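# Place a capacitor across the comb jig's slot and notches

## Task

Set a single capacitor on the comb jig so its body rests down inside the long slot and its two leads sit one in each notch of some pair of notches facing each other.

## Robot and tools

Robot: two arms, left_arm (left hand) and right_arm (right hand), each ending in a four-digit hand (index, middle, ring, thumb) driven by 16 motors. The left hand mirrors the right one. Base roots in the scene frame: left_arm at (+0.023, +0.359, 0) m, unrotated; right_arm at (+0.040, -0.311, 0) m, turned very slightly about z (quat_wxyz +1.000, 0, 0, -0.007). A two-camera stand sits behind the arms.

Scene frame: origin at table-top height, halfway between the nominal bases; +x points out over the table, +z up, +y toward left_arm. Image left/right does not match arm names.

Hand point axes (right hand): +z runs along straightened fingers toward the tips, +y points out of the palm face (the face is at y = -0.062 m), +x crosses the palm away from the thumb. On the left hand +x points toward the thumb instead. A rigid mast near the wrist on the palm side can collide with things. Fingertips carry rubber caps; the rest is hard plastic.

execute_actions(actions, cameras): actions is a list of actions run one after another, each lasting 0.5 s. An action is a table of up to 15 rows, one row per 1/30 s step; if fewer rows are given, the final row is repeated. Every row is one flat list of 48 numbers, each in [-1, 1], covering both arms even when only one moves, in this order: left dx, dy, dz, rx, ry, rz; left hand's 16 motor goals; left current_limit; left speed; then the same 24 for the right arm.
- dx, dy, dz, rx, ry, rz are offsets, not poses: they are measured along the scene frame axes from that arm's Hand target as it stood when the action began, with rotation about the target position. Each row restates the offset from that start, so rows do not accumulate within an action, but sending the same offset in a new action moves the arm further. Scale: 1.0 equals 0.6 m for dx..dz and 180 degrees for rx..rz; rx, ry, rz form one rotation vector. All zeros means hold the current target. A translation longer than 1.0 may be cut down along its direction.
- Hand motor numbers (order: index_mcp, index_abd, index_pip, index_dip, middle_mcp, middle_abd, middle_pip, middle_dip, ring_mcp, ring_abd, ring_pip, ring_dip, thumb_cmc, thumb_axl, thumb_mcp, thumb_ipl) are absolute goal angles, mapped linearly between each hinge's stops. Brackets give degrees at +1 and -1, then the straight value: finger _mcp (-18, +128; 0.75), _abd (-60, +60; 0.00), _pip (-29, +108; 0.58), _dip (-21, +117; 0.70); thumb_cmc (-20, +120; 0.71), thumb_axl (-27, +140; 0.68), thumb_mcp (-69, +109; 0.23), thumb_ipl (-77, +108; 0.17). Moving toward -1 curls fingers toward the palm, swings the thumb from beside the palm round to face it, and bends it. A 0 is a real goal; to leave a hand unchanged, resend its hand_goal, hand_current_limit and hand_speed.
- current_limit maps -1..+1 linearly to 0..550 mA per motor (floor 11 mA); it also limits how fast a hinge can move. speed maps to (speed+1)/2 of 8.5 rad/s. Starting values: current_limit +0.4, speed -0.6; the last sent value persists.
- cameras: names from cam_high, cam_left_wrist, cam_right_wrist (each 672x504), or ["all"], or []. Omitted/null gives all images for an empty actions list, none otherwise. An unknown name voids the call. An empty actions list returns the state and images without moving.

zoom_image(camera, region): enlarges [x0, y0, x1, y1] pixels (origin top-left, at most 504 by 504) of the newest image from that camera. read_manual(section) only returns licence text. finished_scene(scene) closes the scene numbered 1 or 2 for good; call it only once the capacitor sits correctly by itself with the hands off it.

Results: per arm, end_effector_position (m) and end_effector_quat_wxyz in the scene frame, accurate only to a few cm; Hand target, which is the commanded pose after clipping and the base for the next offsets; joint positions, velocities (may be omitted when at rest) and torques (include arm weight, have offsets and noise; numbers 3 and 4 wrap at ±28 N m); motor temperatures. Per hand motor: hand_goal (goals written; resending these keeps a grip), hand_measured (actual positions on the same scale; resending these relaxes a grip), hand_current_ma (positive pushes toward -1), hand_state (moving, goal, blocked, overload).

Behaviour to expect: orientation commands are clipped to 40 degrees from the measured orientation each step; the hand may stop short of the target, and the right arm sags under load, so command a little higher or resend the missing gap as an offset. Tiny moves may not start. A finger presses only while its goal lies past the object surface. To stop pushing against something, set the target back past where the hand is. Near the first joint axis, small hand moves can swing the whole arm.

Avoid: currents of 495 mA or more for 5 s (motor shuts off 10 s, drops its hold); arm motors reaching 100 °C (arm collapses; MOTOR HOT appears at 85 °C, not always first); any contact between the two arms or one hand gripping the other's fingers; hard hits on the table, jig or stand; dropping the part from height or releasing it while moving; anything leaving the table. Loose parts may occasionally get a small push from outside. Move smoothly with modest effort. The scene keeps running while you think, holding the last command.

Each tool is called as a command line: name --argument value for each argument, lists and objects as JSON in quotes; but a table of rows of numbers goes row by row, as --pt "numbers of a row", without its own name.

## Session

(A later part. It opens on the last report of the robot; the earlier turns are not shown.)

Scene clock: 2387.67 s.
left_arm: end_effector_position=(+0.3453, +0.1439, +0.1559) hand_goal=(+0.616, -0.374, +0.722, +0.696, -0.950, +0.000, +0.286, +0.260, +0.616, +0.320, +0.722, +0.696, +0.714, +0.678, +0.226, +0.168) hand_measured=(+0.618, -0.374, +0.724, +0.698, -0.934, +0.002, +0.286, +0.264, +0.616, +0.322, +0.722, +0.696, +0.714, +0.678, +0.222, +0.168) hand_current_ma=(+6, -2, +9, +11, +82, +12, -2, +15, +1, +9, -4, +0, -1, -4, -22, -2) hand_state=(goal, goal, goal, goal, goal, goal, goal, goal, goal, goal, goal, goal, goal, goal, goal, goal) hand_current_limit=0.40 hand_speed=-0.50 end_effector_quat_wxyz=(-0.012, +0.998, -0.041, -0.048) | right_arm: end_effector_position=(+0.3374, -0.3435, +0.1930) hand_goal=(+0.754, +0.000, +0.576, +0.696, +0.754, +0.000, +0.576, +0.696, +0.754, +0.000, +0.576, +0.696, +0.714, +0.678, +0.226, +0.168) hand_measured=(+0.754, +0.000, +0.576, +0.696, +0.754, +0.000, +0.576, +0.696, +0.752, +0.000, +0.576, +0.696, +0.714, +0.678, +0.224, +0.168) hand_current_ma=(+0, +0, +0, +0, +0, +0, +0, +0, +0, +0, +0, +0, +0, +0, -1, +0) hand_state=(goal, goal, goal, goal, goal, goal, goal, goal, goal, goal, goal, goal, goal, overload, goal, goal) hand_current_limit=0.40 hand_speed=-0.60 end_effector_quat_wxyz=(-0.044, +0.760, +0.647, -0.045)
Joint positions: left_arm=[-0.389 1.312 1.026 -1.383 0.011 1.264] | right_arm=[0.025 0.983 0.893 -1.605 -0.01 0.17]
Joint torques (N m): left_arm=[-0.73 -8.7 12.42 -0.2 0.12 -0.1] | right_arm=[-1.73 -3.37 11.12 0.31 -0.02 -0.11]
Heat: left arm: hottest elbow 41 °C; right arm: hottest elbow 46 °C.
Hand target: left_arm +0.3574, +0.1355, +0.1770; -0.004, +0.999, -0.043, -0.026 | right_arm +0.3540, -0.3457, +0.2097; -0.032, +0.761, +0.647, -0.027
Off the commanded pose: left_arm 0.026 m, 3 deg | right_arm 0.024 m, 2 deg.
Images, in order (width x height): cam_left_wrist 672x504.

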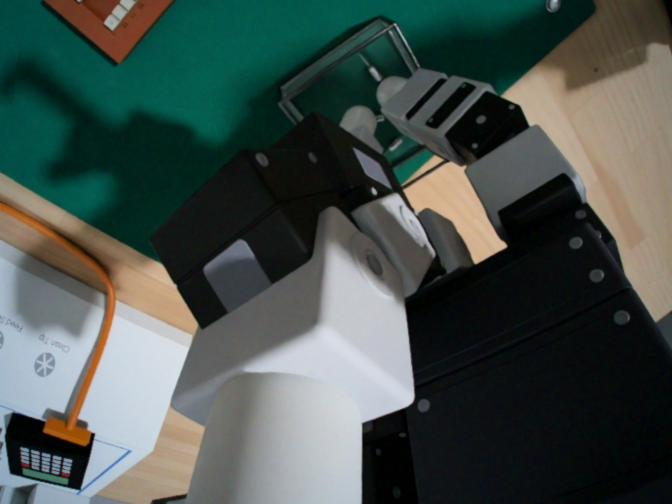

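execute_actions --actions '[[[0,0,0.105,0,-0.0167,0,0.616,-0.3,0.722,0.696,-0.95,0,0.285,0.26,0.616,0.3,0.722,0.696,0.714,0.678,0.226,0.168,0.4,-0.5,0,0,0,0,0,0,0.754,0,0.576,0.696,0.754,0,0.576,0.696,0.754,0,0.576,0.696,0.714,0.678,0.226,0.168,0.4,-0.6]],[[0.039,0.08,0,0,0,0.178,0.616,-0.3,0.722,0.696,-0.95,0,0.285,0.26,0.616,0.3,0.722,0.696,0.714,0.678,0.226,0.168,0.4,-0.5,0,0,0,0,0,0,0.754,0,0.576,0.696,0.754,0,0.576,0.696,0.754,0,0.576,0.696,0.714,0.678,0.226,0.168,0.4,-0.6]],[[0.039,0.08,0,0,0,0.178,0.616,-0.3,0.722,0.696,-0.95,0,0.285,0.26,0.616,0.3,0.722,0.696,0.714,0.678,0.226,0.168,0.4,-0.5,0,0,0,0,0,0,0.754,0,0.576,0.696,0.754,0,0.576,0.696,0.754,0,0.576,0.696,0.714,0.678,0.226,0.168,0.4,-0.6]],[[0,0,0,0,0,0,0.616,-0.3,0.722,0.696,-0.95,0,0.285,0.26,0.616,0.3,0.722,0.696,0.714,0.678,0.226,0.168,0.4,-0.5,0,0,0,0,0,0,0.754,0,0.576,0.696,0.754,0,0.576,0.696,0.754,0,0.576,0.696,0.714,0.678,0.226,0.168,0.4,-0.6]]]' --cameras '["cam_left_wrist","cam_high"]'

zoom_image --camera "cam_left_wrist" --region '[260, 0, 440, 150]'

zoom_image --camera "cam_high" --region '[420, 240, 520, 330]'

Scene clock: 2444.97 s.
left_arm: end_effector_position=(+0.4027, +0.2367, +0.2337) hand_goal=(+0.616, -0.300, +0.722, +0.696, -0.950, +0.000, +0.286, +0.260, +0.616, +0.300, +0.722, +0.696, +0.714, +0.678, +0.226, +0.168) hand_measured=(+0.616, -0.302, +0.724, +0.698, -0.934, +0.002, +0.286, +0.264, +0.616, +0.302, +0.722, +0.696, +0.714, +0.678, +0.222, +0.168) hand_current_ma=(+4, -5, +9, +11, +79, +12, -2, +15, +0, +7, -4, +0, +0, -4, -22, -2) hand_state=(goal, goal, goal, goal, goal, goal, goal, goal, goal, goal, goal, goal, goal, goal, goal, goal) hand_current_limit=0.40 hand_speed=-0.50 end_effector_quat_wxyz=(-0.007, +0.869, +0.495, -0.008) | right_arm: end_effector_position=(+0.3374, -0.3435, +0.1930) hand_goal=(+0.754, +0.000, +0.576, +0.696, +0.754, +0.000, +0.576, +0.696, +0.754, +0.000, +0.576, +0.696, +0.714, +0.678, +0.226, +0.168) hand_measured=(+0.754, +0.000, +0.576, +0.696, +0.754, +0.000, +0.576, +0.696, +0.752, +0.000, +0.576, +0.696, +0.714, +0.678, +0.224, +0.168) hand_current_ma=(+0, +0, +0, +0, +0, +0, +0, +0, +0, +0, +0, +0, +0, +0, -1, +0) hand_state=(goal, goal, goal, goal, goal, goal, goal, goal, goal, goal, goal, goal, goal, overload, goal, goal) hand_current_limit=0.40 hand_speed=-0.60 end_effector_quat_wxyz=(-0.044, +0.760, +0.647, -0.045)
Joint positions: left_arm=[-0.319 1.165 1.107 -1.534 0.002 0.217] | right_arm=[0.025 0.983 0.893 -1.605 -0.01 0.17]
Joint torques (N m): left_arm=[-1.26 -6.42 10.51 0.18 -0.21 -0.17] | right_arm=[-1.55 -3.55 11.08 0.44 0 -0.1]
Heat: left arm: hottest elbow 44 °C; right arm: hottest elbow 46 °C.
Hand target: left_arm +0.4043, +0.2315, +0.2400; -0.004, +0.870, +0.493, -0.003 | right_arm +0.3540, -0.3457, +0.2097; -0.032, +0.761, +0.647, -0.027
Off the commanded pose: left_arm 0.008 m, 1 deg | right_arm 0.024 m, 2 deg.
Images, in order (width x height): cam_high 672x504, cam_left_wrist 672x504.

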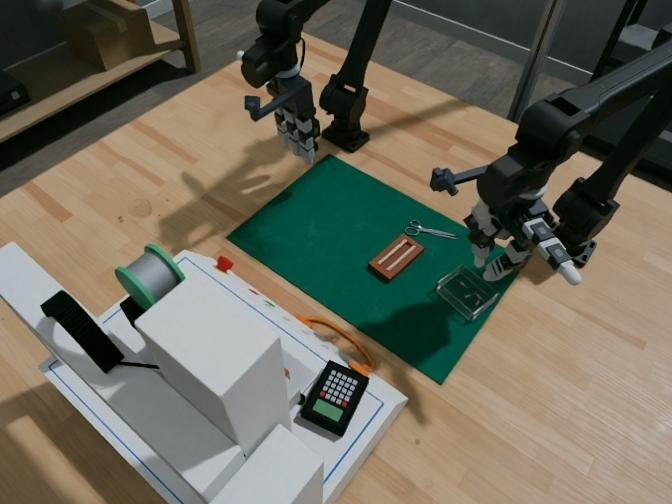

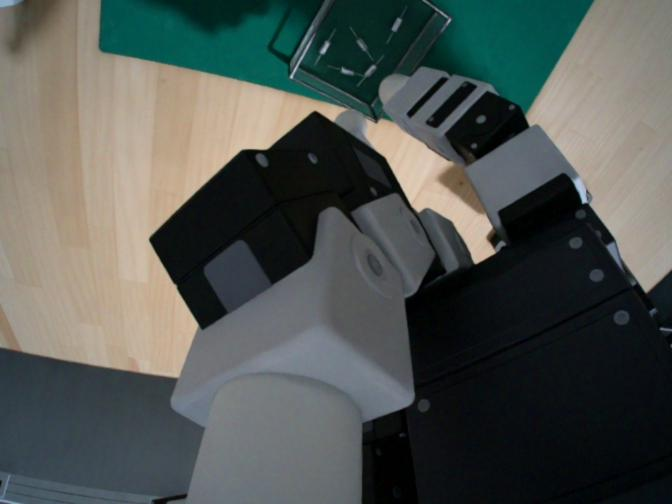

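Scaled by 2.800 from the camera's 672x504 image, which has a finer 960x720 frame.

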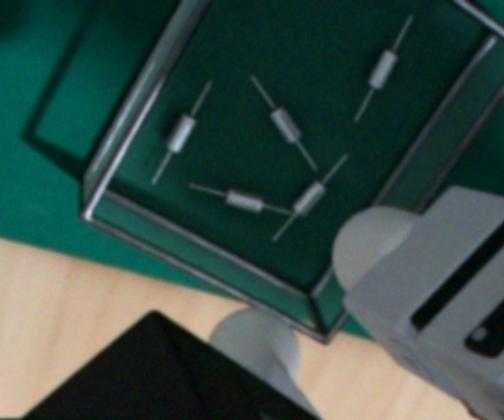

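Scaled by 5.040 from the camera's 672x504 image, which has a finer 960x720 frame.

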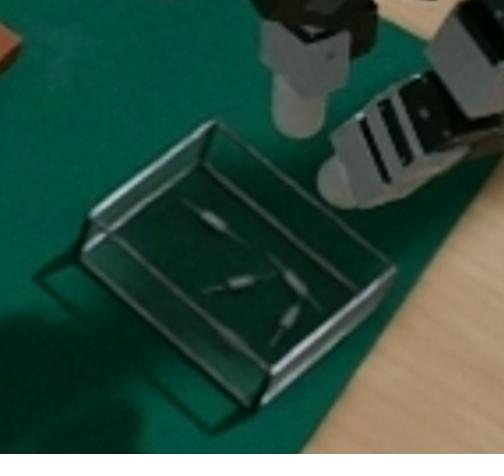

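execute_actions --actions '[[[-0.0193,-0.0148,-0.06,0.024,-0.014,0,0.616,-0.323,0.722,0.696,-0.95,0,0.285,0.26,0.616,0.373,0.722,0.696,0.714,0.678,0.226,0.168,0.4,-0.5,0,0,0,0,0,0,0.754,0,0.576,0.696,0.754,0,0.576,0.696,0.754,0,0.576,0.696,0.714,0.678,0.226,0.168,0.4,-0.6]],[[0,0,-0.073,0,0,0,0.616,-0.323,0.722,0.696,-0.95,0,0.285,0.26,0.616,0.373,0.722,0.696,0.714,0.678,0.226,0.168,0.4,-0.5,0,0,0,0,0,0,0.754,0,0.576,0.696,0.754,0,0.576,0.696,0.754,0,0.576,0.696,0.714,0.678,0.226,0.168,0.4,-0.6]]]' --cameras '["cam_left_wrist"]'

zoom_image --camera "cam_left_wrist" --region '[270, 10, 450, 170]'

Scene clock: 2533.67 s.
left_arm: end_effector_position=(+0.3906, +0.2281, +0.1632) hand_goal=(+0.616, -0.322, +0.722, +0.696, -0.950, +0.000, +0.286, +0.260, +0.616, +0.374, +0.722, +0.696, +0.714, +0.678, +0.226, +0.168) hand_measured=(+0.616, -0.318, +0.724, +0.698, -0.936, +0.002, +0.286, +0.264, +0.616, +0.368, +0.722, +0.696, +0.714, +0.678, +0.222, +0.168) hand_current_ma=(+4, +21, +9, +11, +76, +11, -2, +15, +0, -23, -4, +0, +0, -4, -22, -2) hand_state=(goal, goal, goal, goal, goal, goal, goal, goal, goal, goal, goal, goal, goal, goal, goal, goal) hand_current_limit=0.40 hand_speed=-0.50 end_effector_quat_wxyz=(-0.025, +0.868, +0.495, +0.034) | right_arm: end_effector_position=(+0.3374, -0.3435, +0.1930) hand_goal=(+0.754, +0.000, +0.576, +0.696, +0.754, +0.000, +0.576, +0.696, +0.754, +0.000, +0.576, +0.696, +0.714, +0.678, +0.226, +0.168) hand_measured=(+0.754, +0.000, +0.576, +0.696, +0.754, +0.000, +0.576, +0.696, +0.752, +0.000, +0.576, +0.696, +0.714, +0.678, +0.224, +0.168) hand_current_ma=(+0, +0, +0, +0, +0, +0, +0, +0, +0, +0, +0, +0, +0, +0, -1, +0) hand_state=(goal, goal, goal, goal, goal, goal, goal, goal, goal, goal, goal, goal, goal, overload, goal, goal) hand_current_limit=0.40 hand_speed=-0.60 end_effector_quat_wxyz=(-0.044, +0.760, +0.647, -0.045)
Joint positions: left_arm=[-0.408 1.157 0.905 -1.317 -0.084 0.127] | right_arm=[0.025 0.983 0.893 -1.605 -0.01 0.17]
Joint torques (N m): left_arm=[-1.26 -5.01 9.26 0.69 -0.32 -0.18] | right_arm=[-1.49 -3.37 11.25 0.35 -0.02 -0.1]
Heat: left arm: hottest elbow 44 °C; right arm: hottest elbow 46 °C.
Hand target: left_arm +0.3927, +0.2227, +0.1601; -0.026, +0.869, +0.493, +0.035 | right_arm +0.3540, -0.3457, +0.2097; -0.032, +0.761, +0.647, -0.027
Off the commanded pose: left_arm 0.007 m, 0 deg | right_arm 0.024 m, 2 deg.
Images, in order (width x height): cam_left_wrist 672x504.

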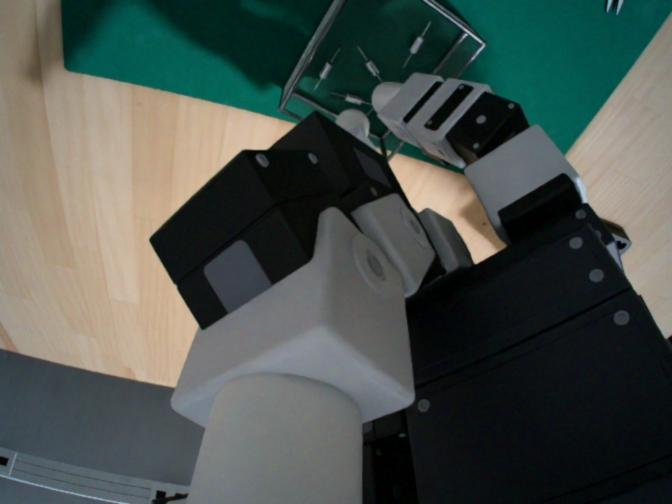

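Scaled by 2.800 from the camera's 672x504 image, which has a finer 960x720 frame.

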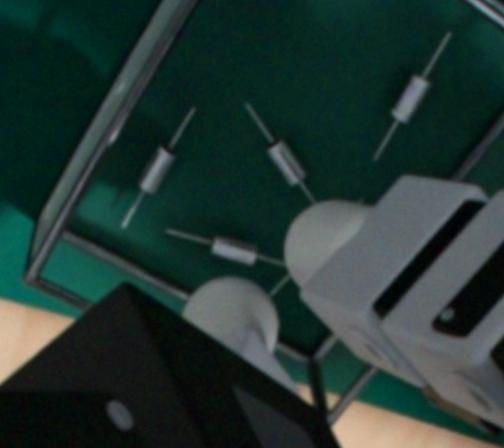

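execute_actions --actions '[[[-0.004,0.0012,-0.0226,0,0,0,0.616,-0.323,0.722,0.696,-0.95,0,0.285,0.26,0.616,0.373,0.722,0.696,0.714,0.678,0.226,0.168,0.4,-0.5,0,0,0,0,0,0,0.754,0,0.576,0.696,0.754,0,0.576,0.696,0.754,0,0.576,0.696,0.714,0.678,0.226,0.168,0.4,-0.6]],[[0,0,-0.0226,0,0,0,0.616,-0.323,0.722,0.696,-0.95,0,0.285,0.26,0.616,0.373,0.722,0.696,0.714,0.678,0.226,0.168,0.4,-0.5,0,0,0,0,0,0,0.754,0,0.576,0.696,0.754,0,0.576,0.696,0.754,0,0.576,0.696,0.714,0.678,0.226,0.168,0.4,-0.6]]]' --cameras '["cam_left_wrist"]'

zoom_image --camera "cam_left_wrist" --region '[270, 20, 450, 180]'

Scene clock: 2561.13 s.
left_arm: end_effector_position=(+0.3897, +0.2283, +0.1380) hand_goal=(+0.616, -0.322, +0.722, +0.696, -0.950, +0.000, +0.286, +0.260, +0.616, +0.374, +0.722, +0.696, +0.714, +0.678, +0.226, +0.168) hand_measured=(+0.616, -0.318, +0.724, +0.698, -0.936, +0.002, +0.286, +0.264, +0.616, +0.368, +0.722, +0.696, +0.714, +0.678, +0.222, +0.168) hand_current_ma=(+4, +21, +9, +11, +76, +11, -2, +15, +0, -23, -4, +0, +0, -4, -22, -2) hand_state=(goal, goal, goal, goal, goal, goal, goal, goal, goal, goal, goal, goal, goal, goal, goal, goal) hand_current_limit=0.40 hand_speed=-0.50 end_effector_quat_wxyz=(-0.023, +0.868, +0.495, +0.035) | right_arm: end_effector_position=(+0.3374, -0.3435, +0.1930) hand_goal=(+0.754, +0.000, +0.576, +0.696, +0.754, +0.000, +0.576, +0.696, +0.754, +0.000, +0.576, +0.696, +0.714, +0.678, +0.226, +0.168) hand_measured=(+0.754, +0.000, +0.576, +0.696, +0.754, +0.000, +0.576, +0.696, +0.752, +0.000, +0.576, +0.696, +0.714, +0.678, +0.224, +0.168) hand_current_ma=(+0, +0, +0, +0, +0, +0, +0, +0, +0, +0, +0, +0, +0, +0, -1, +0) hand_state=(goal, goal, goal, goal, goal, goal, goal, goal, goal, goal, goal, goal, goal, overload, goal, goal) hand_current_limit=0.40 hand_speed=-0.60 end_effector_quat_wxyz=(-0.044, +0.760, +0.647, -0.045)
Joint positions: left_arm=[-0.408 1.174 0.847 -1.239 -0.084 0.126] | right_arm=[0.025 0.983 0.893 -1.605 -0.01 0.17]
Joint torques (N m): left_arm=[-1.26 -4.84 8.9 0.66 -0.32 -0.17] | right_arm=[-1.85 -3.43 11 0.39 0.01 -0.11]
Heat: left arm: hottest elbow 43 °C; right arm: hottest elbow 46 °C.
Hand target: left_arm +0.3904, +0.2234, +0.1330; -0.026, +0.869, +0.493, +0.035 | right_arm +0.3540, -0.3457, +0.2097; -0.032, +0.761, +0.647, -0.027
Off the commanded pose: left_arm 0.007 m, 0 deg | right_arm 0.024 m, 2 deg.
Images, in order (width x height): cam_left_wrist 672x504.

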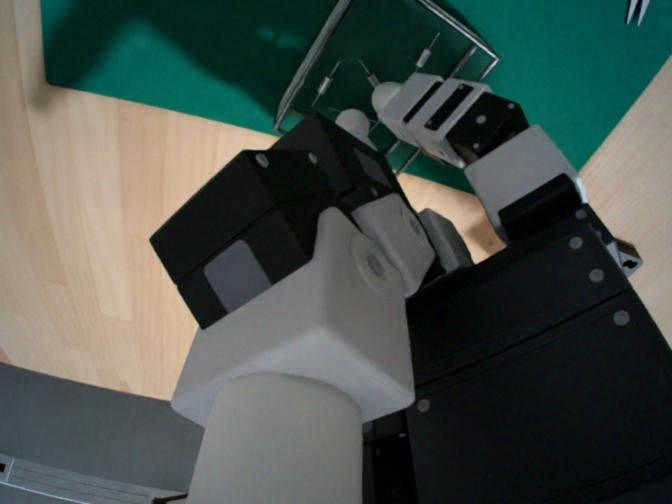

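Scaled by 2.800 from the camera's 672x504 image, which has a finer 960x720 frame.

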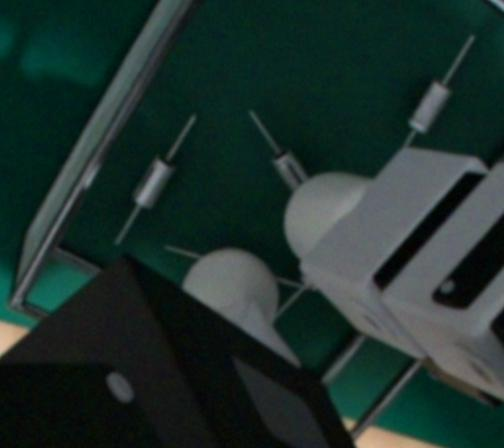

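execute_actions --actions '[[[0.0033,-0.0175,0.004,0,0,0,0.616,-0.323,0.722,0.696,-0.95,0,0.285,0.26,0.616,0.373,0.722,0.696,0.714,0.678,0.226,0.168,0.4,-0.5,0,0,0,0,0,0,0.754,0,0.576,0.696,0.754,0,0.576,0.696,0.754,0,0.576,0.696,0.714,0.678,0.226,0.168,0.4,-0.6]]]' --cameras '["cam_left_wrist"]'

zoom_image --camera "cam_left_wrist" --region '[270, 20, 450, 180]'

Scene clock: 2649.10 s.
left_arm: end_effector_position=(+0.3865, +0.2200, +0.1329) hand_goal=(+0.616, -0.322, +0.722, +0.696, -0.950, +0.000, +0.286, +0.260, +0.616, +0.374, +0.722, +0.696, +0.714, +0.678, +0.226, +0.168) hand_measured=(+0.616, -0.318, +0.724, +0.698, -0.936, +0.002, +0.286, +0.264, +0.616, +0.368, +0.722, +0.696, +0.714, +0.678, +0.222, +0.168) hand_current_ma=(+4, +20, +9, +11, +76, +11, -2, +15, +0, -23, -4, +0, +0, -4, -22, -2) hand_state=(goal, goal, goal, goal, goal, goal, goal, goal, goal, goal, goal, goal, goal, goal, goal, goal) hand_current_limit=0.40 hand_speed=-0.50 end_effector_quat_wxyz=(-0.028, +0.868, +0.494, +0.032) | right_arm: end_effector_position=(+0.3374, -0.3435, +0.1930) hand_goal=(+0.754, +0.000, +0.576, +0.696, +0.754, +0.000, +0.576, +0.696, +0.754, +0.000, +0.576, +0.696, +0.714, +0.678, +0.226, +0.168) hand_measured=(+0.754, +0.000, +0.576, +0.696, +0.754, +0.000, +0.576, +0.696, +0.752, +0.000, +0.576, +0.696, +0.714, +0.678, +0.224, +0.168) hand_current_ma=(+0, +0, +0, +0, +0, +0, +0, +0, +0, +0, +0, +0, +0, +0, -1, +0) hand_state=(goal, goal, goal, goal, goal, goal, goal, goal, goal, goal, goal, goal, goal, overload, goal, goal) hand_current_limit=0.40 hand_speed=-0.60 end_effector_quat_wxyz=(-0.044, +0.760, +0.647, -0.045)
Joint positions: left_arm=[-0.438 1.188 0.847 -1.239 -0.086 0.098] | right_arm=[0.025 0.983 0.893 -1.605 -0.01 0.17]
Joint torques (N m): left_arm=[-1.08 -4.89 10.35 0.46 -0.26 -0.14] | right_arm=[-1.61 -3.43 11.04 0.4 -0.04 -0.11]
Heat: left arm: hottest elbow 42 °C; right arm: hottest elbow 47 °C.
Hand target: left_arm +0.3923, +0.2129, +0.1355; -0.026, +0.869, +0.493, +0.035 | right_arm +0.3540, -0.3457, +0.2097; -0.032, +0.761, +0.647, -0.027
Off the commanded pose: left_arm 0.010 m, 0 deg | right_arm 0.024 m, 2 deg.
Images, in order (width x height): cam_left_wrist 672x504.

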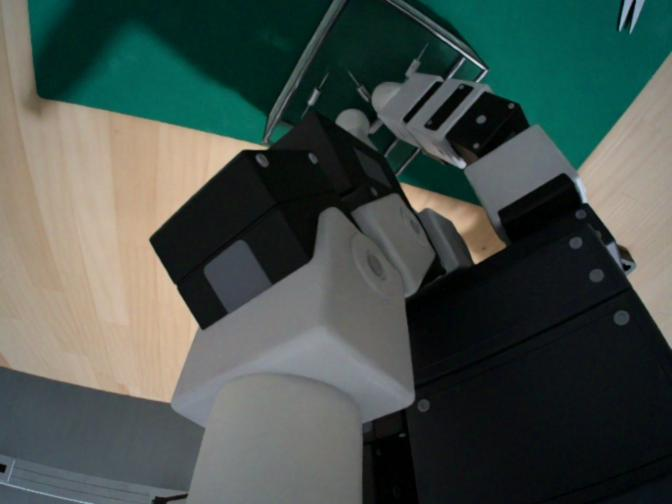

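Scaled by 2.800 from the camera's 672x504 image, which has a finer 960x720 frame.

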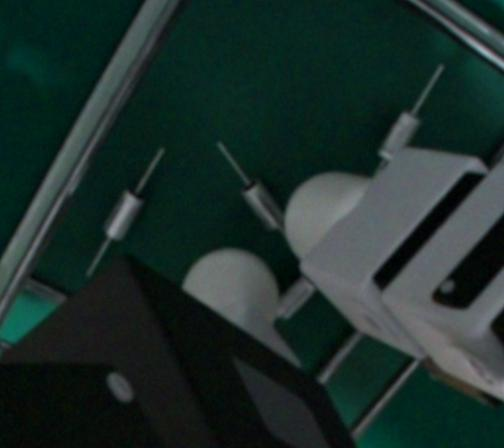

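execute_actions --actions '[[[0.01,-0.006,0.004,0,0,0,0.616,-0.323,0.722,0.696,-0.95,0,0.285,0.26,0.616,0.373,0.722,0.696,0.714,0.678,0.226,0.168,0.4,-0.5,0,0,0,0,0,0,0.754,0,0.576,0.696,0.754,0,0.576,0.696,0.754,0,0.576,0.696,0.714,0.678,0.226,0.168,0.4,-0.6]]]' --cameras '["cam_left_wrist"]'

zoom_image --camera "cam_left_wrist" --region '[270, 20, 450, 180]'

Scene clock: 2665.77 s.
left_arm: end_effector_position=(+0.3865, +0.2201, +0.1268) hand_goal=(+0.616, -0.322, +0.722, +0.696, -0.950, +0.000, +0.286, +0.260, +0.616, +0.374, +0.722, +0.696, +0.714, +0.678, +0.226, +0.168) hand_measured=(+0.616, -0.318, +0.724, +0.698, -0.936, +0.002, +0.286, +0.264, +0.616, +0.368, +0.722, +0.696, +0.714, +0.678, +0.222, +0.168) hand_current_ma=(+4, +19, +8, +11, +76, +11, -2, +15, +0, -23, -4, +0, +0, -4, -22, -2) hand_state=(goal, goal, goal, goal, goal, goal, goal, goal, goal, goal, goal, goal, goal, goal, goal, goal) hand_current_limit=0.40 hand_speed=-0.50 end_effector_quat_wxyz=(-0.035, +0.868, +0.494, +0.027) | right_arm: end_effector_position=(+0.3374, -0.3435, +0.1930) hand_goal=(+0.754, +0.000, +0.576, +0.696, +0.754, +0.000, +0.576, +0.696, +0.754, +0.000, +0.576, +0.696, +0.714, +0.678, +0.226, +0.168) hand_measured=(+0.754, +0.000, +0.576, +0.696, +0.754, +0.000, +0.576, +0.696, +0.752, +0.000, +0.576, +0.696, +0.714, +0.678, +0.224, +0.168) hand_current_ma=(+0, +0, +0, +0, +0, +0, +0, +0, +0, +0, +0, +0, +0, +0, -1, +0) hand_state=(goal, goal, goal, goal, goal, goal, goal, goal, goal, goal, goal, goal, goal, overload, goal, goal) hand_current_limit=0.40 hand_speed=-0.60 end_effector_quat_wxyz=(-0.044, +0.760, +0.647, -0.045)
Joint positions: left_arm=[-0.439 1.205 0.847 -1.239 -0.086 0.095] | right_arm=[0.025 0.983 0.893 -1.605 -0.01 0.17]
Joint torques (N m): left_arm=[-1.26 -5.07 11.75 0.27 -0.25 -0.17] | right_arm=[-1.67 -3.78 11.12 0.4 -0.04 -0.11]
Heat: left arm: hottest elbow 43 °C; right arm: hottest elbow 47 °C.
Hand target: left_arm +0.3984, +0.2094, +0.1379; -0.026, +0.869, +0.493, +0.035 | right_arm +0.3540, -0.3457, +0.2097; -0.032, +0.761, +0.647, -0.027
Off the commanded pose: left_arm 0.020 m, 1 deg | right_arm 0.024 m, 2 deg.
Images, in order (width x height): cam_left_wrist 672x504.

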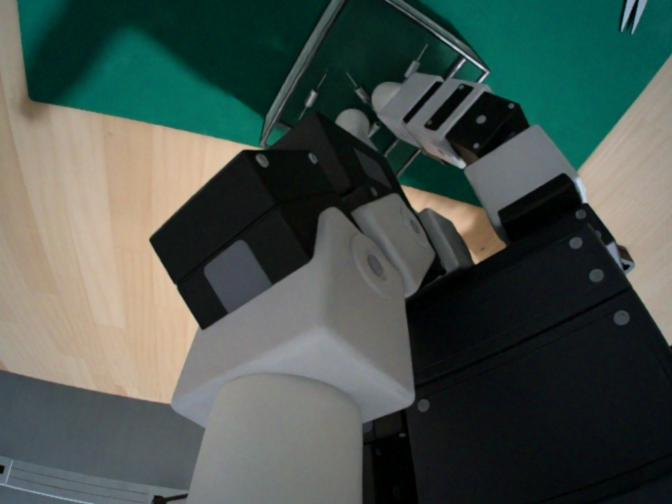

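Scaled by 2.800 from the camera's 672x504 image, which has a finer 960x720 frame.

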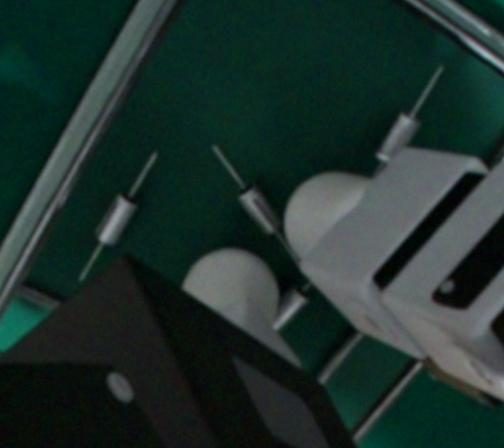

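execute_actions --actions '[[[0,0,0.12,0,0,0,0.616,-0.323,0.722,0.696,-0.95,0,0.285,0.26,0.616,0.373,0.722,0.696,0.714,0.678,0.226,0.168,0.4,-0.5,0,0,0,0,0,0,0.754,0,0.576,0.696,0.754,0,0.576,0.696,0.754,0,0.576,0.696,0.714,0.678,0.226,0.168,0.4,-0.6]],[[-0.006,0.0027,-0.04,0,0,0,0.616,-0.323,0.722,0.696,-0.95,0,0.285,0.26,0.616,0.373,0.722,0.696,0.714,0.678,0.226,0.168,0.4,-0.5,0,0,0,0,0,0,0.754,0,0.576,0.696,0.754,0,0.576,0.696,0.754,0,0.576,0.696,0.714,0.678,0.226,0.168,0.4,-0.6]],[[0,0,-0.05,0,0,0,0.616,-0.323,0.722,0.696,-0.95,0,0.285,0.26,0.616,0.373,0.722,0.696,0.714,0.678,0.226,0.168,0.4,-0.5,0,0,0,0,0,0,0.754,0,0.576,0.696,0.754,0,0.576,0.696,0.754,0,0.576,0.696,0.714,0.678,0.226,0.168,0.4,-0.6]],[[0,0,-0.025,0,0,0,0.616,-0.323,0.722,0.696,-0.95,0,0.285,0.26,0.616,0.373,0.722,0.696,0.714,0.678,0.226,0.168,0.4,-0.5,0,0,0,0,0,0,0.754,0,0.576,0.696,0.754,0,0.576,0.696,0.754,0,0.576,0.696,0.714,0.678,0.226,0.168,0.4,-0.6]]]' --cameras '["cam_left_wrist"]'

zoom_image --camera "cam_left_wrist" --region '[270, 20, 450, 180]'

Scene clock: 2694.90 s.
left_arm: end_effector_position=(+0.3943, +0.2163, +0.1462) hand_goal=(+0.616, -0.322, +0.722, +0.696, -0.950, +0.000, +0.286, +0.260, +0.616, +0.374, +0.722, +0.696, +0.714, +0.678, +0.226, +0.168) hand_measured=(+0.616, -0.318, +0.724, +0.698, -0.936, +0.002, +0.286, +0.264, +0.616, +0.368, +0.722, +0.696, +0.714, +0.678, +0.222, +0.168) hand_current_ma=(-1, +19, +8, +11, +76, +11, -2, +15, -2, -23, -4, +0, +0, -4, -22, -2) hand_state=(goal, goal, goal, goal, goal, goal, goal, goal, goal, goal, goal, goal, goal, goal, goal, goal) hand_current_limit=0.40 hand_speed=-0.50 end_effector_quat_wxyz=(-0.023, +0.868, +0.495, +0.036) | right_arm: end_effector_position=(+0.3374, -0.3435, +0.1930) hand_goal=(+0.754, +0.000, +0.576, +0.696, +0.754, +0.000, +0.576, +0.696, +0.754, +0.000, +0.576, +0.696, +0.714, +0.678, +0.226, +0.168) hand_measured=(+0.754, +0.000, +0.576, +0.696, +0.754, +0.000, +0.576, +0.696, +0.752, +0.000, +0.576, +0.696, +0.714, +0.678, +0.224, +0.168) hand_current_ma=(+0, +0, +0, +0, +0, +0, +0, +0, +0, +0, +0, +0, +0, +0, -1, +0) hand_state=(goal, goal, goal, goal, goal, goal, goal, goal, goal, goal, goal, goal, goal, overload, goal, goal) hand_current_limit=0.40 hand_speed=-0.60 end_effector_quat_wxyz=(-0.044, +0.760, +0.647, -0.045)
Joint positions: left_arm=[-0.439 1.193 0.884 -1.259 -0.086 0.095] | right_arm=[0.025 0.983 0.893 -1.605 -0.01 0.17]
Joint torques (N m): left_arm=[-1.2 -5.19 8.99 0.7 -0.27 -0.17] | right_arm=[-2.08 -3.6 11.12 0.49 0.01 -0.11]
Heat: left arm: hottest elbow 44 °C; right arm: hottest elbow 47 °C.
Hand target: left_arm +0.3947, +0.2110, +0.1409; -0.026, +0.869, +0.493, +0.035 | right_arm +0.3540, -0.3457, +0.2097; -0.032, +0.761, +0.647, -0.027
Off the commanded pose: left_arm 0.008 m, 0 deg | right_arm 0.024 m, 2 deg.
Images, in order (width x height): cam_left_wrist 672x504.

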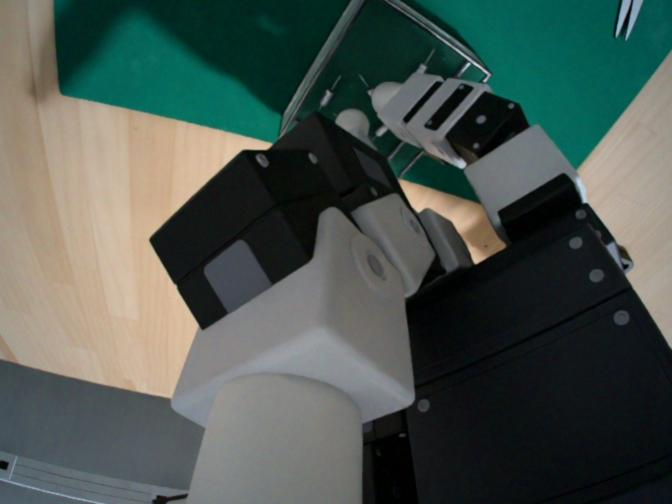

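Scaled by 2.800 from the camera's 672x504 image, which has a finer 960x720 frame.

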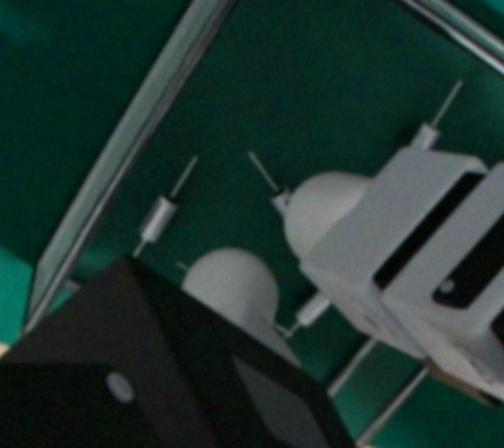

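execute_actions --actions '[[[0,0,-0.02,0,0,0,0.616,-0.323,0.722,0.696,-0.95,0,0.285,0.26,0.616,0.373,0.722,0.696,0.714,0.678,0.226,0.168,0.4,-0.5,0,0,0,0,0,0,0.754,0,0.576,0.696,0.754,0,0.576,0.696,0.754,0,0.576,0.696,0.714,0.678,0.226,0.168,0.4,-0.6]]]' --cameras '["cam_left_wrist"]'

zoom_image --camera "cam_left_wrist" --region '[310, 50, 430, 150]'

Scene clock: 2710.50 s.
left_arm: end_effector_position=(+0.3946, +0.2162, +0.1344) hand_goal=(+0.616, -0.322, +0.722, +0.696, -0.950, +0.000, +0.286, +0.260, +0.616, +0.374, +0.722, +0.696, +0.714, +0.678, +0.226, +0.168) hand_measured=(+0.616, -0.318, +0.724, +0.698, -0.936, +0.002, +0.286, +0.264, +0.616, +0.368, +0.722, +0.696, +0.714, +0.678, +0.222, +0.168) hand_current_ma=(-1, +19, +8, +11, +76, +11, -2, +15, -2, -23, -4, +0, +0, -4, -22, -2) hand_state=(goal, goal, goal, goal, goal, goal, goal, goal, goal, goal, goal, goal, goal, goal, goal, goal) hand_current_limit=0.40 hand_speed=-0.50 end_effector_quat_wxyz=(-0.023, +0.868, +0.495, +0.036) | right_arm: end_effector_position=(+0.3374, -0.3435, +0.1930) hand_goal=(+0.754, +0.000, +0.576, +0.696, +0.754, +0.000, +0.576, +0.696, +0.754, +0.000, +0.576, +0.696, +0.714, +0.678, +0.226, +0.168) hand_measured=(+0.754, +0.000, +0.576, +0.696, +0.754, +0.000, +0.576, +0.696, +0.752, +0.000, +0.576, +0.696, +0.714, +0.678, +0.224, +0.168) hand_current_ma=(+0, +0, +0, +0, +0, +0, +0, +0, +0, +0, +0, +0, +0, +0, -1, +0) hand_state=(goal, goal, goal, goal, goal, goal, goal, goal, goal, goal, goal, goal, goal, overload, goal, goal) hand_current_limit=0.40 hand_speed=-0.60 end_effector_quat_wxyz=(-0.044, +0.760, +0.647, -0.045)
Joint positions: left_arm=[-0.439 1.204 0.861 -1.224 -0.086 0.095] | right_arm=[0.025 0.983 0.893 -1.605 -0.01 0.17]
Joint torques (N m): left_arm=[-1.14 -5.19 8.79 0.7 -0.27 -0.18] | right_arm=[-1.79 -3.14 11.03 0.46 -0.02 -0.12]
Heat: left arm: hottest elbow 42 °C; right arm: hottest elbow 47 °C.
Hand target: left_arm +0.3948, +0.2110, +0.1288; -0.026, +0.869, +0.493, +0.035 | right_arm +0.3540, -0.3457, +0.2097; -0.032, +0.761, +0.647, -0.027
Off the commanded pose: left_arm 0.008 m, 0 deg | right_arm 0.024 m, 2 deg.
Images, in order (width x height): cam_left_wrist 672x504.

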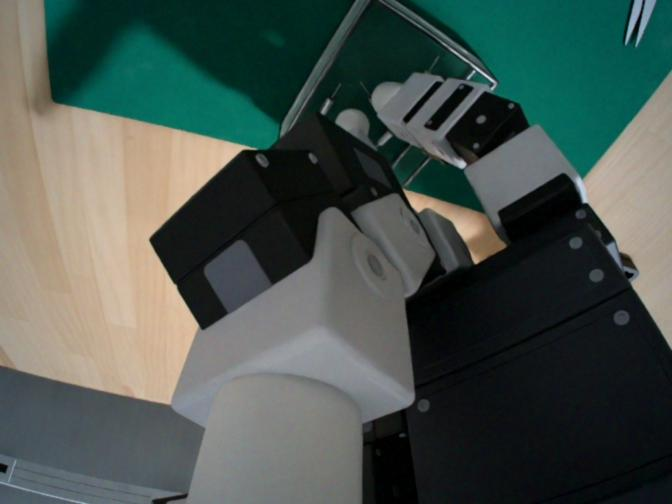

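Scaled by 4.200 from the camera's 672x504 image, which has a finer 960x720 frame.

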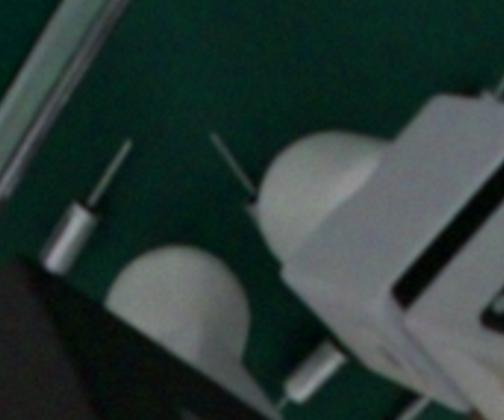

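execute_actions --actions '[[[0,0,0.1,0,0,0,0.616,-0.323,0.722,0.696,-0.95,0,0.285,0.26,0.616,0.373,0.722,0.696,0.714,0.678,0.226,0.168,0.4,-0.5,0,0,0,0,0,0,0.754,0,0.576,0.696,0.754,0,0.576,0.696,0.754,0,0.576,0.696,0.714,0.678,0.226,0.168,0.4,-0.6]],[[-0.0087,0.005,-0.04,0,0,0,0.616,-0.323,0.722,0.696,-0.95,0,0.285,0.26,0.616,0.373,0.722,0.696,0.714,0.678,0.226,0.168,0.4,-0.5,0,0,0,0,0,0,0.754,0,0.576,0.696,0.754,0,0.576,0.696,0.754,0,0.576,0.696,0.714,0.678,0.226,0.168,0.4,-0.6]],[[0,0,-0.04,0,0,0,0.616,-0.323,0.722,0.696,-0.95,0,0.285,0.26,0.616,0.373,0.722,0.696,0.714,0.678,0.226,0.168,0.4,-0.5,0,0,0,0,0,0,0.754,0,0.576,0.696,0.754,0,0.576,0.696,0.754,0,0.576,0.696,0.714,0.678,0.226,0.168,0.4,-0.6]],[[0,0,-0.02,0,0,0,0.616,-0.323,0.722,0.696,-0.95,0,0.285,0.26,0.616,0.373,0.722,0.696,0.714,0.678,0.226,0.168,0.4,-0.5,0,0,0,0,0,0,0.754,0,0.576,0.696,0.754,0,0.576,0.696,0.754,0,0.576,0.696,0.714,0.678,0.226,0.168,0.4,-0.6]]]' --cameras '["cam_left_wrist"]'

zoom_image --camera "cam_left_wrist" --region '[310, 50, 430, 150]'

Scene clock: 2772.20 s.
left_arm: end_effector_position=(+0.3893, +0.2187, +0.1345) hand_goal=(+0.616, -0.322, +0.722, +0.696, -0.950, +0.000, +0.286, +0.260, +0.616, +0.374, +0.722, +0.696, +0.714, +0.678, +0.226, +0.168) hand_measured=(+0.616, -0.318, +0.724, +0.698, -0.936, +0.002, +0.286, +0.264, +0.616, +0.368, +0.722, +0.696, +0.714, +0.678, +0.222, +0.168) hand_current_ma=(-1, +18, +8, +11, +76, +11, -2, +15, -2, -23, -4, +0, +0, -4, -22, -2) hand_state=(goal, goal, goal, goal, goal, goal, goal, goal, goal, goal, goal, goal, goal, goal, goal, goal) hand_current_limit=0.40 hand_speed=-0.50 end_effector_quat_wxyz=(-0.023, +0.868, +0.495, +0.036) | right_arm: end_effector_position=(+0.3374, -0.3435, +0.1930) hand_goal=(+0.754, +0.000, +0.576, +0.696, +0.754, +0.000, +0.576, +0.696, +0.754, +0.000, +0.576, +0.696, +0.714, +0.678, +0.226, +0.168) hand_measured=(+0.754, +0.000, +0.576, +0.696, +0.754, +0.000, +0.576, +0.696, +0.752, +0.000, +0.576, +0.696, +0.714, +0.678, +0.224, +0.168) hand_current_ma=(+0, +0, +0, +0, +0, +0, +0, +0, +0, +0, +0, +0, +0, +0, -1, +0) hand_state=(goal, goal, goal, goal, goal, goal, goal, goal, goal, goal, goal, goal, goal, overload, goal, goal) hand_current_limit=0.40 hand_speed=-0.60 end_effector_quat_wxyz=(-0.044, +0.760, +0.647, -0.045)
Joint positions: left_arm=[-0.439 1.187 0.847 -1.227 -0.086 0.095] | right_arm=[0.025 0.983 0.893 -1.605 -0.01 0.17]
Joint torques (N m): left_arm=[-1.08 -4.89 8.79 0.69 -0.27 -0.16] | right_arm=[-1.85 -3.37 11.14 0.4 -0.01 -0.1]
Heat: left arm: hottest elbow 41 °C; right arm: hottest elbow 47 °C.
Hand target: left_arm +0.3895, +0.2140, +0.1289; -0.026, +0.869, +0.493, +0.035 | right_arm +0.3540, -0.3457, +0.2097; -0.032, +0.761, +0.647, -0.027
Off the commanded pose: left_arm 0.007 m, 0 deg | right_arm 0.024 m, 2 deg.
Images, in order (width x height): cam_left_wrist 672x504.

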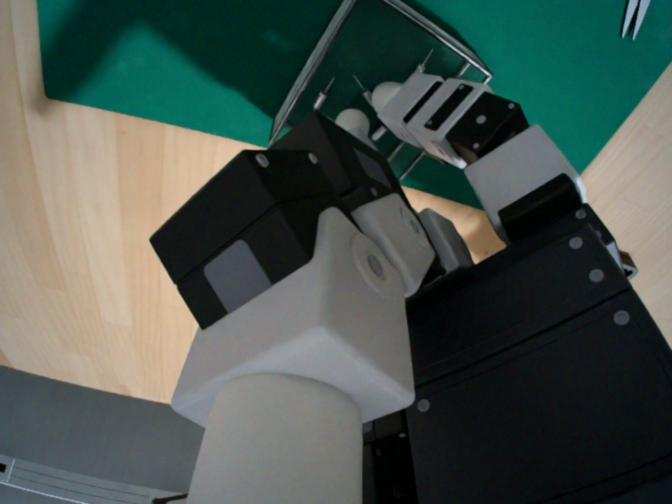

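Scaled by 4.200 from the camera's 672x504 image, which has a finer 960x720 frame.

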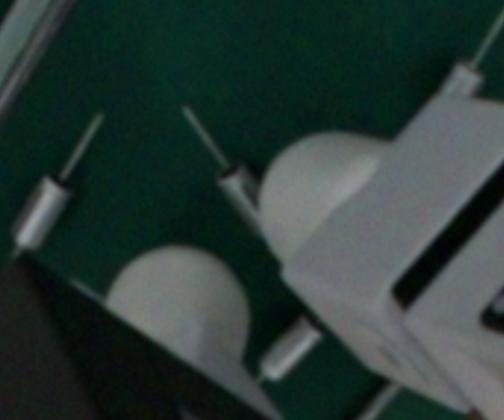

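execute_actions --actions '[[[-0.0017,-0.003,-0.014,0,0,0,0.616,-0.323,0.722,0.696,-0.95,0,0.285,0.26,0.616,0.352,0.722,0.696,0.714,0.678,0.226,0.168,0.4,-0.5,0,0,0,0,0,0,0.754,0,0.576,0.696,0.754,0,0.576,0.696,0.754,0,0.576,0.696,0.714,0.678,0.226,0.168,0.4,-0.6]]]' --cameras '["cam_left_wrist"]'

zoom_image --camera "cam_left_wrist" --region '[310, 50, 430, 150]'

Scene clock: 2790.93 s.
left_arm: end_effector_position=(+0.3890, +0.2170, +0.1283) hand_goal=(+0.616, -0.322, +0.722, +0.696, -0.950, +0.000, +0.286, +0.260, +0.616, +0.352, +0.722, +0.696, +0.714, +0.678, +0.226, +0.168) hand_measured=(+0.616, -0.318, +0.724, +0.698, -0.936, +0.002, +0.286, +0.264, +0.618, +0.360, +0.722, +0.696, +0.714, +0.678, +0.222, +0.168) hand_current_ma=(-1, +18, +8, +11, +76, +11, -2, +15, +7, +36, +4, +0, +0, -4, -22, -2) hand_state=(goal, goal, goal, goal, goal, goal, goal, goal, goal, goal, goal, goal, goal, goal, goal, goal) hand_current_limit=0.40 hand_speed=-0.50 end_effector_quat_wxyz=(-0.022, +0.868, +0.495, +0.037) | right_arm: end_effector_position=(+0.3374, -0.3435, +0.1930) hand_goal=(+0.754, +0.000, +0.576, +0.696, +0.754, +0.000, +0.576, +0.696, +0.754, +0.000, +0.576, +0.696, +0.714, +0.678, +0.226, +0.168) hand_measured=(+0.754, +0.000, +0.576, +0.696, +0.754, +0.000, +0.576, +0.696, +0.752, +0.000, +0.576, +0.696, +0.714, +0.678, +0.224, +0.168) hand_current_ma=(+0, +0, +0, +0, +0, +0, +0, +0, +0, +0, +0, +0, +0, +0, -1, +0) hand_state=(goal, goal, goal, goal, goal, goal, goal, goal, goal, goal, goal, goal, goal, overload, goal, goal) hand_current_limit=0.40 hand_speed=-0.60 end_effector_quat_wxyz=(-0.044, +0.760, +0.647, -0.045)
Joint positions: left_arm=[-0.444 1.193 0.834 -1.205 -0.086 0.09] | right_arm=[0.025 0.983 0.893 -1.605 -0.01 0.17]
Joint torques (N m): left_arm=[-1.26 -4.78 8.51 0.77 -0.26 -0.18] | right_arm=[-1.73 -3.31 11.15 0.39 0 -0.09]
Heat: left arm: hottest elbow 42 °C; right arm: hottest elbow 47 °C.
Hand target: left_arm +0.3884, +0.2121, +0.1203; -0.026, +0.869, +0.493, +0.035 | right_arm +0.3540, -0.3457, +0.2097; -0.032, +0.761, +0.647, -0.027
Off the commanded pose: left_arm 0.009 m, 1 deg | right_arm 0.024 m, 2 deg.
Images, in order (width x height): cam_left_wrist 672x504.

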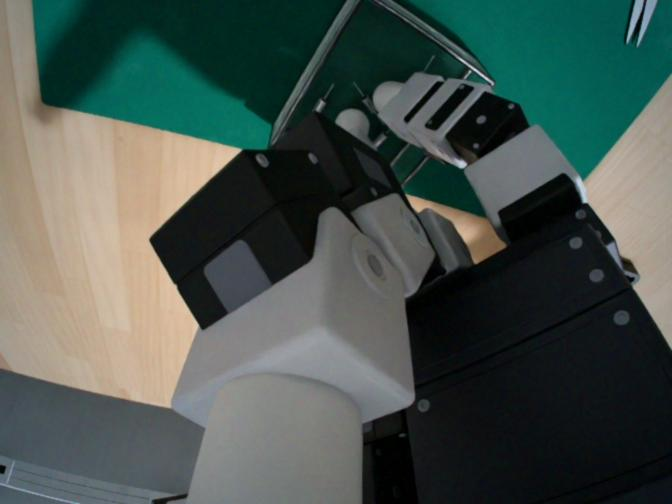

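Scaled by 4.200 from the camera's 672x504 image, which has a finer 960x720 frame.

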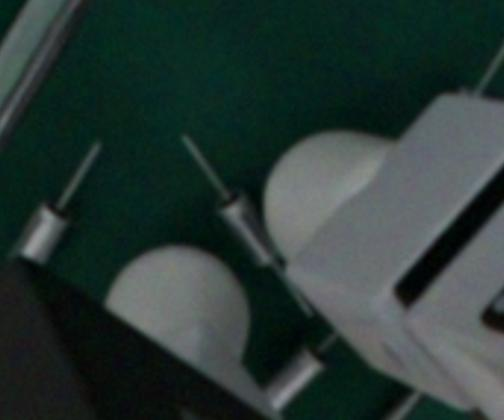

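execute_actions --actions '[[[0,0,-0.0065,0,0,0,0.616,-0.323,0.722,0.696,-0.95,0,0.285,0.26,0.616,0.352,0.722,0.696,0.714,0.678,0.226,0.168,0.4,-0.5,0,0,0,0,0,0,0.754,0,0.576,0.696,0.754,0,0.576,0.696,0.754,0,0.576,0.696,0.714,0.678,0.226,0.168,0.4,-0.6]]]' --cameras '["cam_left_wrist"]'

zoom_image --camera "cam_left_wrist" --region '[310, 50, 430, 150]'

Scene clock: 2804.67 s.
left_arm: end_effector_position=(+0.3902, +0.2163, +0.1285) hand_goal=(+0.616, -0.322, +0.722, +0.696, -0.950, +0.000, +0.286, +0.260, +0.616, +0.352, +0.722, +0.696, +0.714, +0.678, +0.226, +0.168) hand_measured=(+0.616, -0.318, +0.724, +0.698, -0.936, +0.002, +0.286, +0.264, +0.624, +0.364, +0.728, +0.700, +0.714, +0.678, +0.222, +0.168) hand_current_ma=(-1, +18, +8, +11, +76, +11, -2, +15, +47, +50, +34, +16, +0, -4, -22, -2) hand_state=(goal, goal, goal, goal, goal, goal, goal, goal, goal, goal, goal, goal, goal, goal, goal, goal) hand_current_limit=0.40 hand_speed=-0.50 end_effector_quat_wxyz=(-0.019, +0.868, +0.495, +0.039) | right_arm: end_effector_position=(+0.3374, -0.3435, +0.1930) hand_goal=(+0.754, +0.000, +0.576, +0.696, +0.754, +0.000, +0.576, +0.696, +0.754, +0.000, +0.576, +0.696, +0.714, +0.678, +0.226, +0.168) hand_measured=(+0.754, +0.000, +0.576, +0.696, +0.754, +0.000, +0.576, +0.696, +0.752, +0.000, +0.576, +0.696, +0.714, +0.678, +0.224, +0.168) hand_current_ma=(+0, +0, +0, +0, +0, +0, +0, +0, +0, +0, +0, +0, +0, +0, -1, +0) hand_state=(goal, goal, goal, goal, goal, goal, goal, goal, goal, goal, goal, goal, goal, overload, goal, goal) hand_current_limit=0.40 hand_speed=-0.60 end_effector_quat_wxyz=(-0.044, +0.760, +0.647, -0.045)
Joint positions: left_arm=[-0.445 1.193 0.833 -1.197 -0.086 0.09] | right_arm=[0.025 0.983 0.893 -1.605 -0.01 0.17]
Joint torques (N m): left_arm=[-1.26 -4.37 8.02 0.95 -0.27 -0.17] | right_arm=[-1.85 -3.55 11.04 0.38 0 -0.15]
Heat: left arm: hottest elbow 41 °C; right arm: hottest elbow 47 °C.
Hand target: left_arm +0.3885, +0.2122, +0.1164; -0.026, +0.869, +0.493, +0.035 | right_arm +0.3540, -0.3457, +0.2097; -0.032, +0.761, +0.647, -0.027
Off the commanded pose: left_arm 0.013 m, 1 deg | right_arm 0.024 m, 2 deg.
Images, in order (width x height): cam_left_wrist 672x504.

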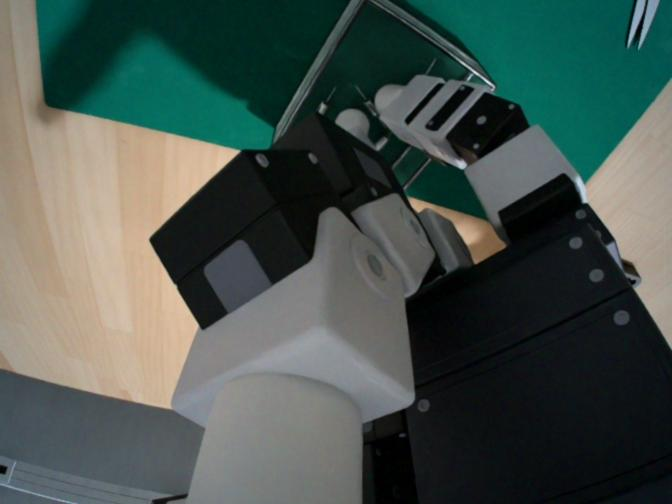

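Scaled by 4.200 from the camera's 672x504 image, which has a finer 960x720 frame.

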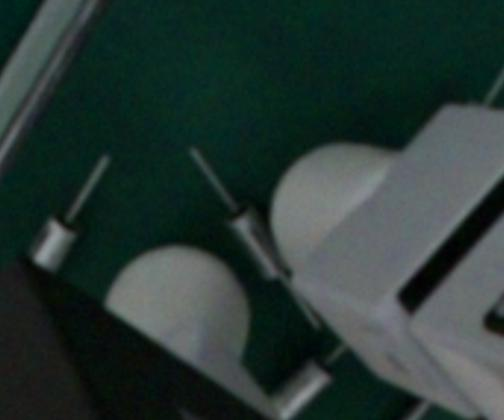

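execute_actions --actions '[[[0,0,0.003,0,0,0,0.616,-0.375,0.722,0.696,-0.95,0,0.285,0.26,0.616,0.41,0.722,0.696,0.714,0.678,0.226,0.168,0.4,-0.8,0,0,0,0,0,0,0.754,0,0.576,0.696,0.754,0,0.576,0.696,0.754,0,0.576,0.696,0.714,0.678,0.226,0.168,0.4,-0.6]],[[0,0,0.003,0,0,0,0.616,-0.4,0.722,0.696,-0.95,0,0.285,0.26,0.616,0.44,0.722,0.696,0.714,0.678,0.226,0.168,0.4,-0.8,0,0,0,0,0,0,0.754,0,0.576,0.696,0.754,0,0.576,0.696,0.754,0,0.576,0.696,0.714,0.678,0.226,0.168,0.4,-0.6]]]' --cameras '["cam_left_wrist"]'

zoom_image --camera "cam_left_wrist" --region '[310, 50, 430, 150]'

Scene clock: 2820.93 s.
left_arm: end_effector_position=(+0.3898, +0.2160, +0.1272) hand_goal=(+0.616, -0.400, +0.722, +0.696, -0.950, +0.000, +0.286, +0.260, +0.616, +0.440, +0.722, +0.696, +0.714, +0.678, +0.226, +0.168) hand_measured=(+0.614, -0.372, +0.722, +0.698, -0.936, +0.002, +0.286, +0.264, +0.618, +0.404, +0.726, +0.698, +0.714, +0.678, +0.222, +0.168) hand_current_ma=(-10, +122, +5, +10, +76, +11, -2, +15, +14, -159, +17, +14, +0, -4, -22, -2) hand_state=(goal, blocked, goal, goal, goal, goal, goal, goal, goal, blocked, goal, goal, goal, goal, goal, goal) hand_current_limit=0.40 hand_speed=-0.80 end_effector_quat_wxyz=(-0.020, +0.868, +0.494, +0.039) | right_arm: end_effector_position=(+0.3374, -0.3435, +0.1930) hand_goal=(+0.754, +0.000, +0.576, +0.696, +0.754, +0.000, +0.576, +0.696, +0.754, +0.000, +0.576, +0.696, +0.714, +0.678, +0.226, +0.168) hand_measured=(+0.754, +0.000, +0.576, +0.696, +0.754, +0.000, +0.576, +0.696, +0.752, +0.000, +0.576, +0.696, +0.714, +0.678, +0.224, +0.168) hand_current_ma=(+0, +0, +0, +0, +0, +0, +0, +0, +0, +0, +0, +0, +0, +0, -1, +0) hand_state=(goal, goal, goal, goal, goal, goal, goal, goal, goal, goal, goal, goal, goal, overload, goal, goal) hand_current_limit=0.40 hand_speed=-0.60 end_effector_quat_wxyz=(-0.044, +0.760, +0.647, -0.045)
Joint positions: left_arm=[-0.446 1.194 0.831 -1.195 -0.086 0.089] | right_arm=[0.025 0.983 0.893 -1.605 -0.01 0.17]
Joint torques (N m): left_arm=[-1.08 -4.72 8.7 0.49 -0.24 -0.17] | right_arm=[-1.61 -3.37 11.21 0.49 -0.01 -0.09]
Heat: left arm: hottest elbow 41 °C; right arm: hottest elbow 47 °C.
Hand target: left_arm +0.3885, +0.2121, +0.1201; -0.026, +0.869, +0.493, +0.035 | right_arm +0.3540, -0.3457, +0.2097; -0.032, +0.761, +0.647, -0.027
Off the commanded pose: left_arm 0.008 m, 1 deg | right_arm 0.024 m, 2 deg.
Images, in order (width x height): cam_left_wrist 672x504.

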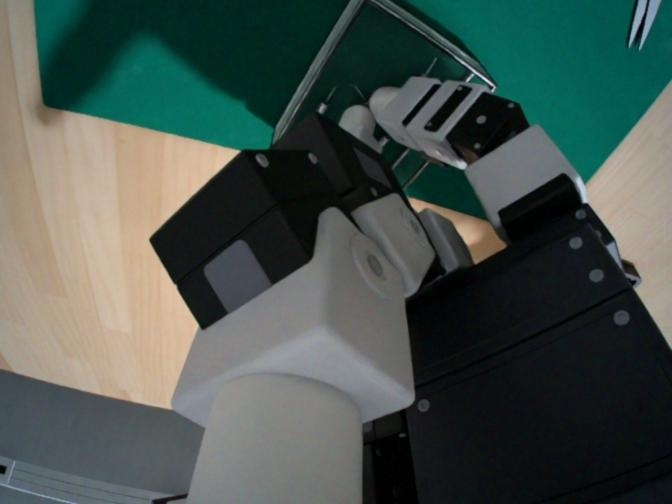

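Scaled by 4.200 from the camera's 672x504 image, which has a finer 960x720 frame.

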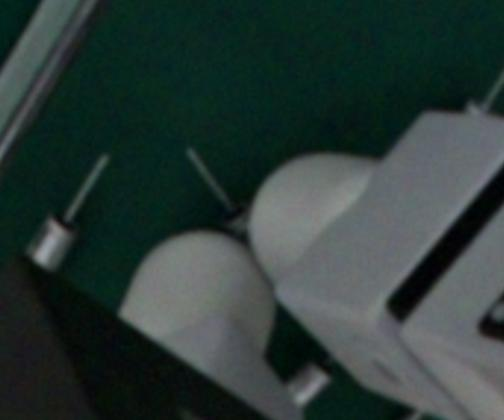

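execute_actions --actions '[[[0,0,0,0,0,0,0.616,-0.42,0.722,0.696,-0.95,0,0.285,0.26,0.616,0.46,0.722,0.696,0.714,0.678,0.226,0.168,0.4,-0.8,0,0,0,0,0,0,0.754,0,0.576,0.696,0.754,0,0.576,0.696,0.754,0,0.576,0.696,0.714,0.678,0.226,0.168,0.4,-0.6]],[[0,0,0.05,0,0,0,0.616,-0.42,0.722,0.696,-0.95,0,0.285,0.26,0.616,0.46,0.722,0.696,0.714,0.678,0.226,0.168,0.4,-0.8,0,0,0,0,0,0,0.754,0,0.576,0.696,0.754,0,0.576,0.696,0.754,0,0.576,0.696,0.714,0.678,0.226,0.168,0.4,-0.6]],[[0,0,0.03,0,0,0,0.616,-0.42,0.722,0.696,-0.95,0,0.285,0.26,0.616,0.46,0.722,0.696,0.714,0.678,0.226,0.168,0.4,-0.8,0,0,0,0,0,0,0.754,0,0.576,0.696,0.754,0,0.576,0.696,0.754,0,0.576,0.696,0.714,0.678,0.226,0.168,0.4,-0.6]]]' --cameras '["cam_left_wrist"]'

zoom_image --camera "cam_left_wrist" --region '[310, 40, 430, 140]'

Scene clock: 2892.97 s.
left_arm: end_effector_position=(+0.3757, +0.2230, +0.1424) hand_goal=(+0.616, -0.420, +0.722, +0.696, -0.950, +0.000, +0.286, +0.260, +0.616, +0.460, +0.722, +0.696, +0.714, +0.678, +0.226, +0.168) hand_measured=(+0.608, -0.374, +0.720, +0.696, -0.936, +0.002, +0.286, +0.264, +0.614, +0.404, +0.722, +0.698, +0.714, +0.678, +0.222, +0.168) hand_current_ma=(-37, +204, -12, +0, +76, +11, -2, +15, -12, -242, +1, +6, +0, -4, -22, -2) hand_state=(goal, blocked, goal, goal, goal, goal, goal, goal, goal, blocked, goal, goal, goal, goal, goal, goal) hand_current_limit=0.40 hand_speed=-0.80 end_effector_quat_wxyz=(-0.048, +0.868, +0.494, +0.019) | right_arm: end_effector_position=(+0.3374, -0.3435, +0.1930) hand_goal=(+0.754, +0.000, +0.576, +0.696, +0.754, +0.000, +0.576, +0.696, +0.754, +0.000, +0.576, +0.696, +0.714, +0.678, +0.226, +0.168) hand_measured=(+0.754, +0.000, +0.576, +0.696, +0.754, +0.000, +0.576, +0.696, +0.752, +0.000, +0.576, +0.696, +0.714, +0.678, +0.224, +0.168) hand_current_ma=(+0, +0, +0, +0, +0, +0, +0, +0, +0, +0, +0, +0, +0, +0, -1, +0) hand_state=(goal, goal, goal, goal, goal, goal, goal, goal, goal, goal, goal, goal, goal, overload, goal, goal) hand_current_limit=0.40 hand_speed=-0.60 end_effector_quat_wxyz=(-0.044, +0.760, +0.647, -0.045)
Joint positions: left_arm=[-0.446 1.178 0.875 -1.325 -0.086 0.087] | right_arm=[0.025 0.983 0.893 -1.605 -0.01 0.17]
Joint torques (N m): left_arm=[-1.08 -7 12.75 -0.02 -0.21 -0.15] | right_arm=[-1.85 -3.31 11.19 0.46 -0.03 -0.11]
Heat: left arm: hottest elbow 42 °C; right arm: hottest elbow 47 °C.
Hand target: left_arm +0.3885, +0.2121, +0.1681; -0.026, +0.869, +0.493, +0.035 | right_arm +0.3540, -0.3457, +0.2097; -0.032, +0.761, +0.647, -0.027
Off the commanded pose: left_arm 0.031 m, 3 deg | right_arm 0.024 m, 2 deg.
Images, in order (width x height): cam_left_wrist 672x504.

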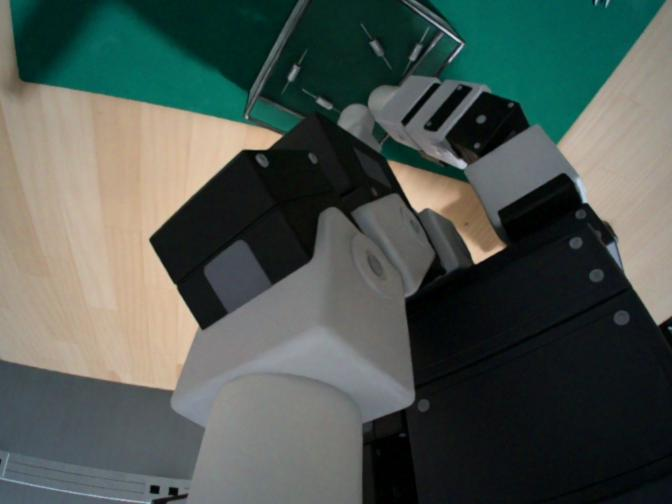

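Scaled by 4.200 from the camera's 672x504 image, which has a finer 960x720 frame.

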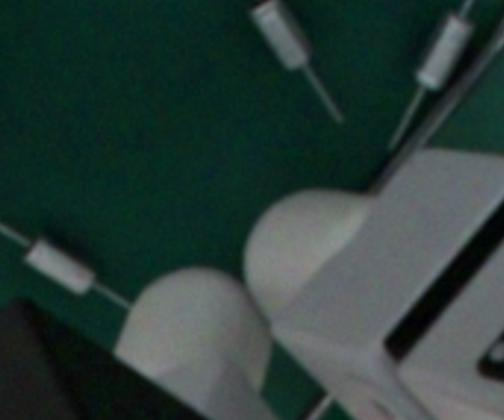

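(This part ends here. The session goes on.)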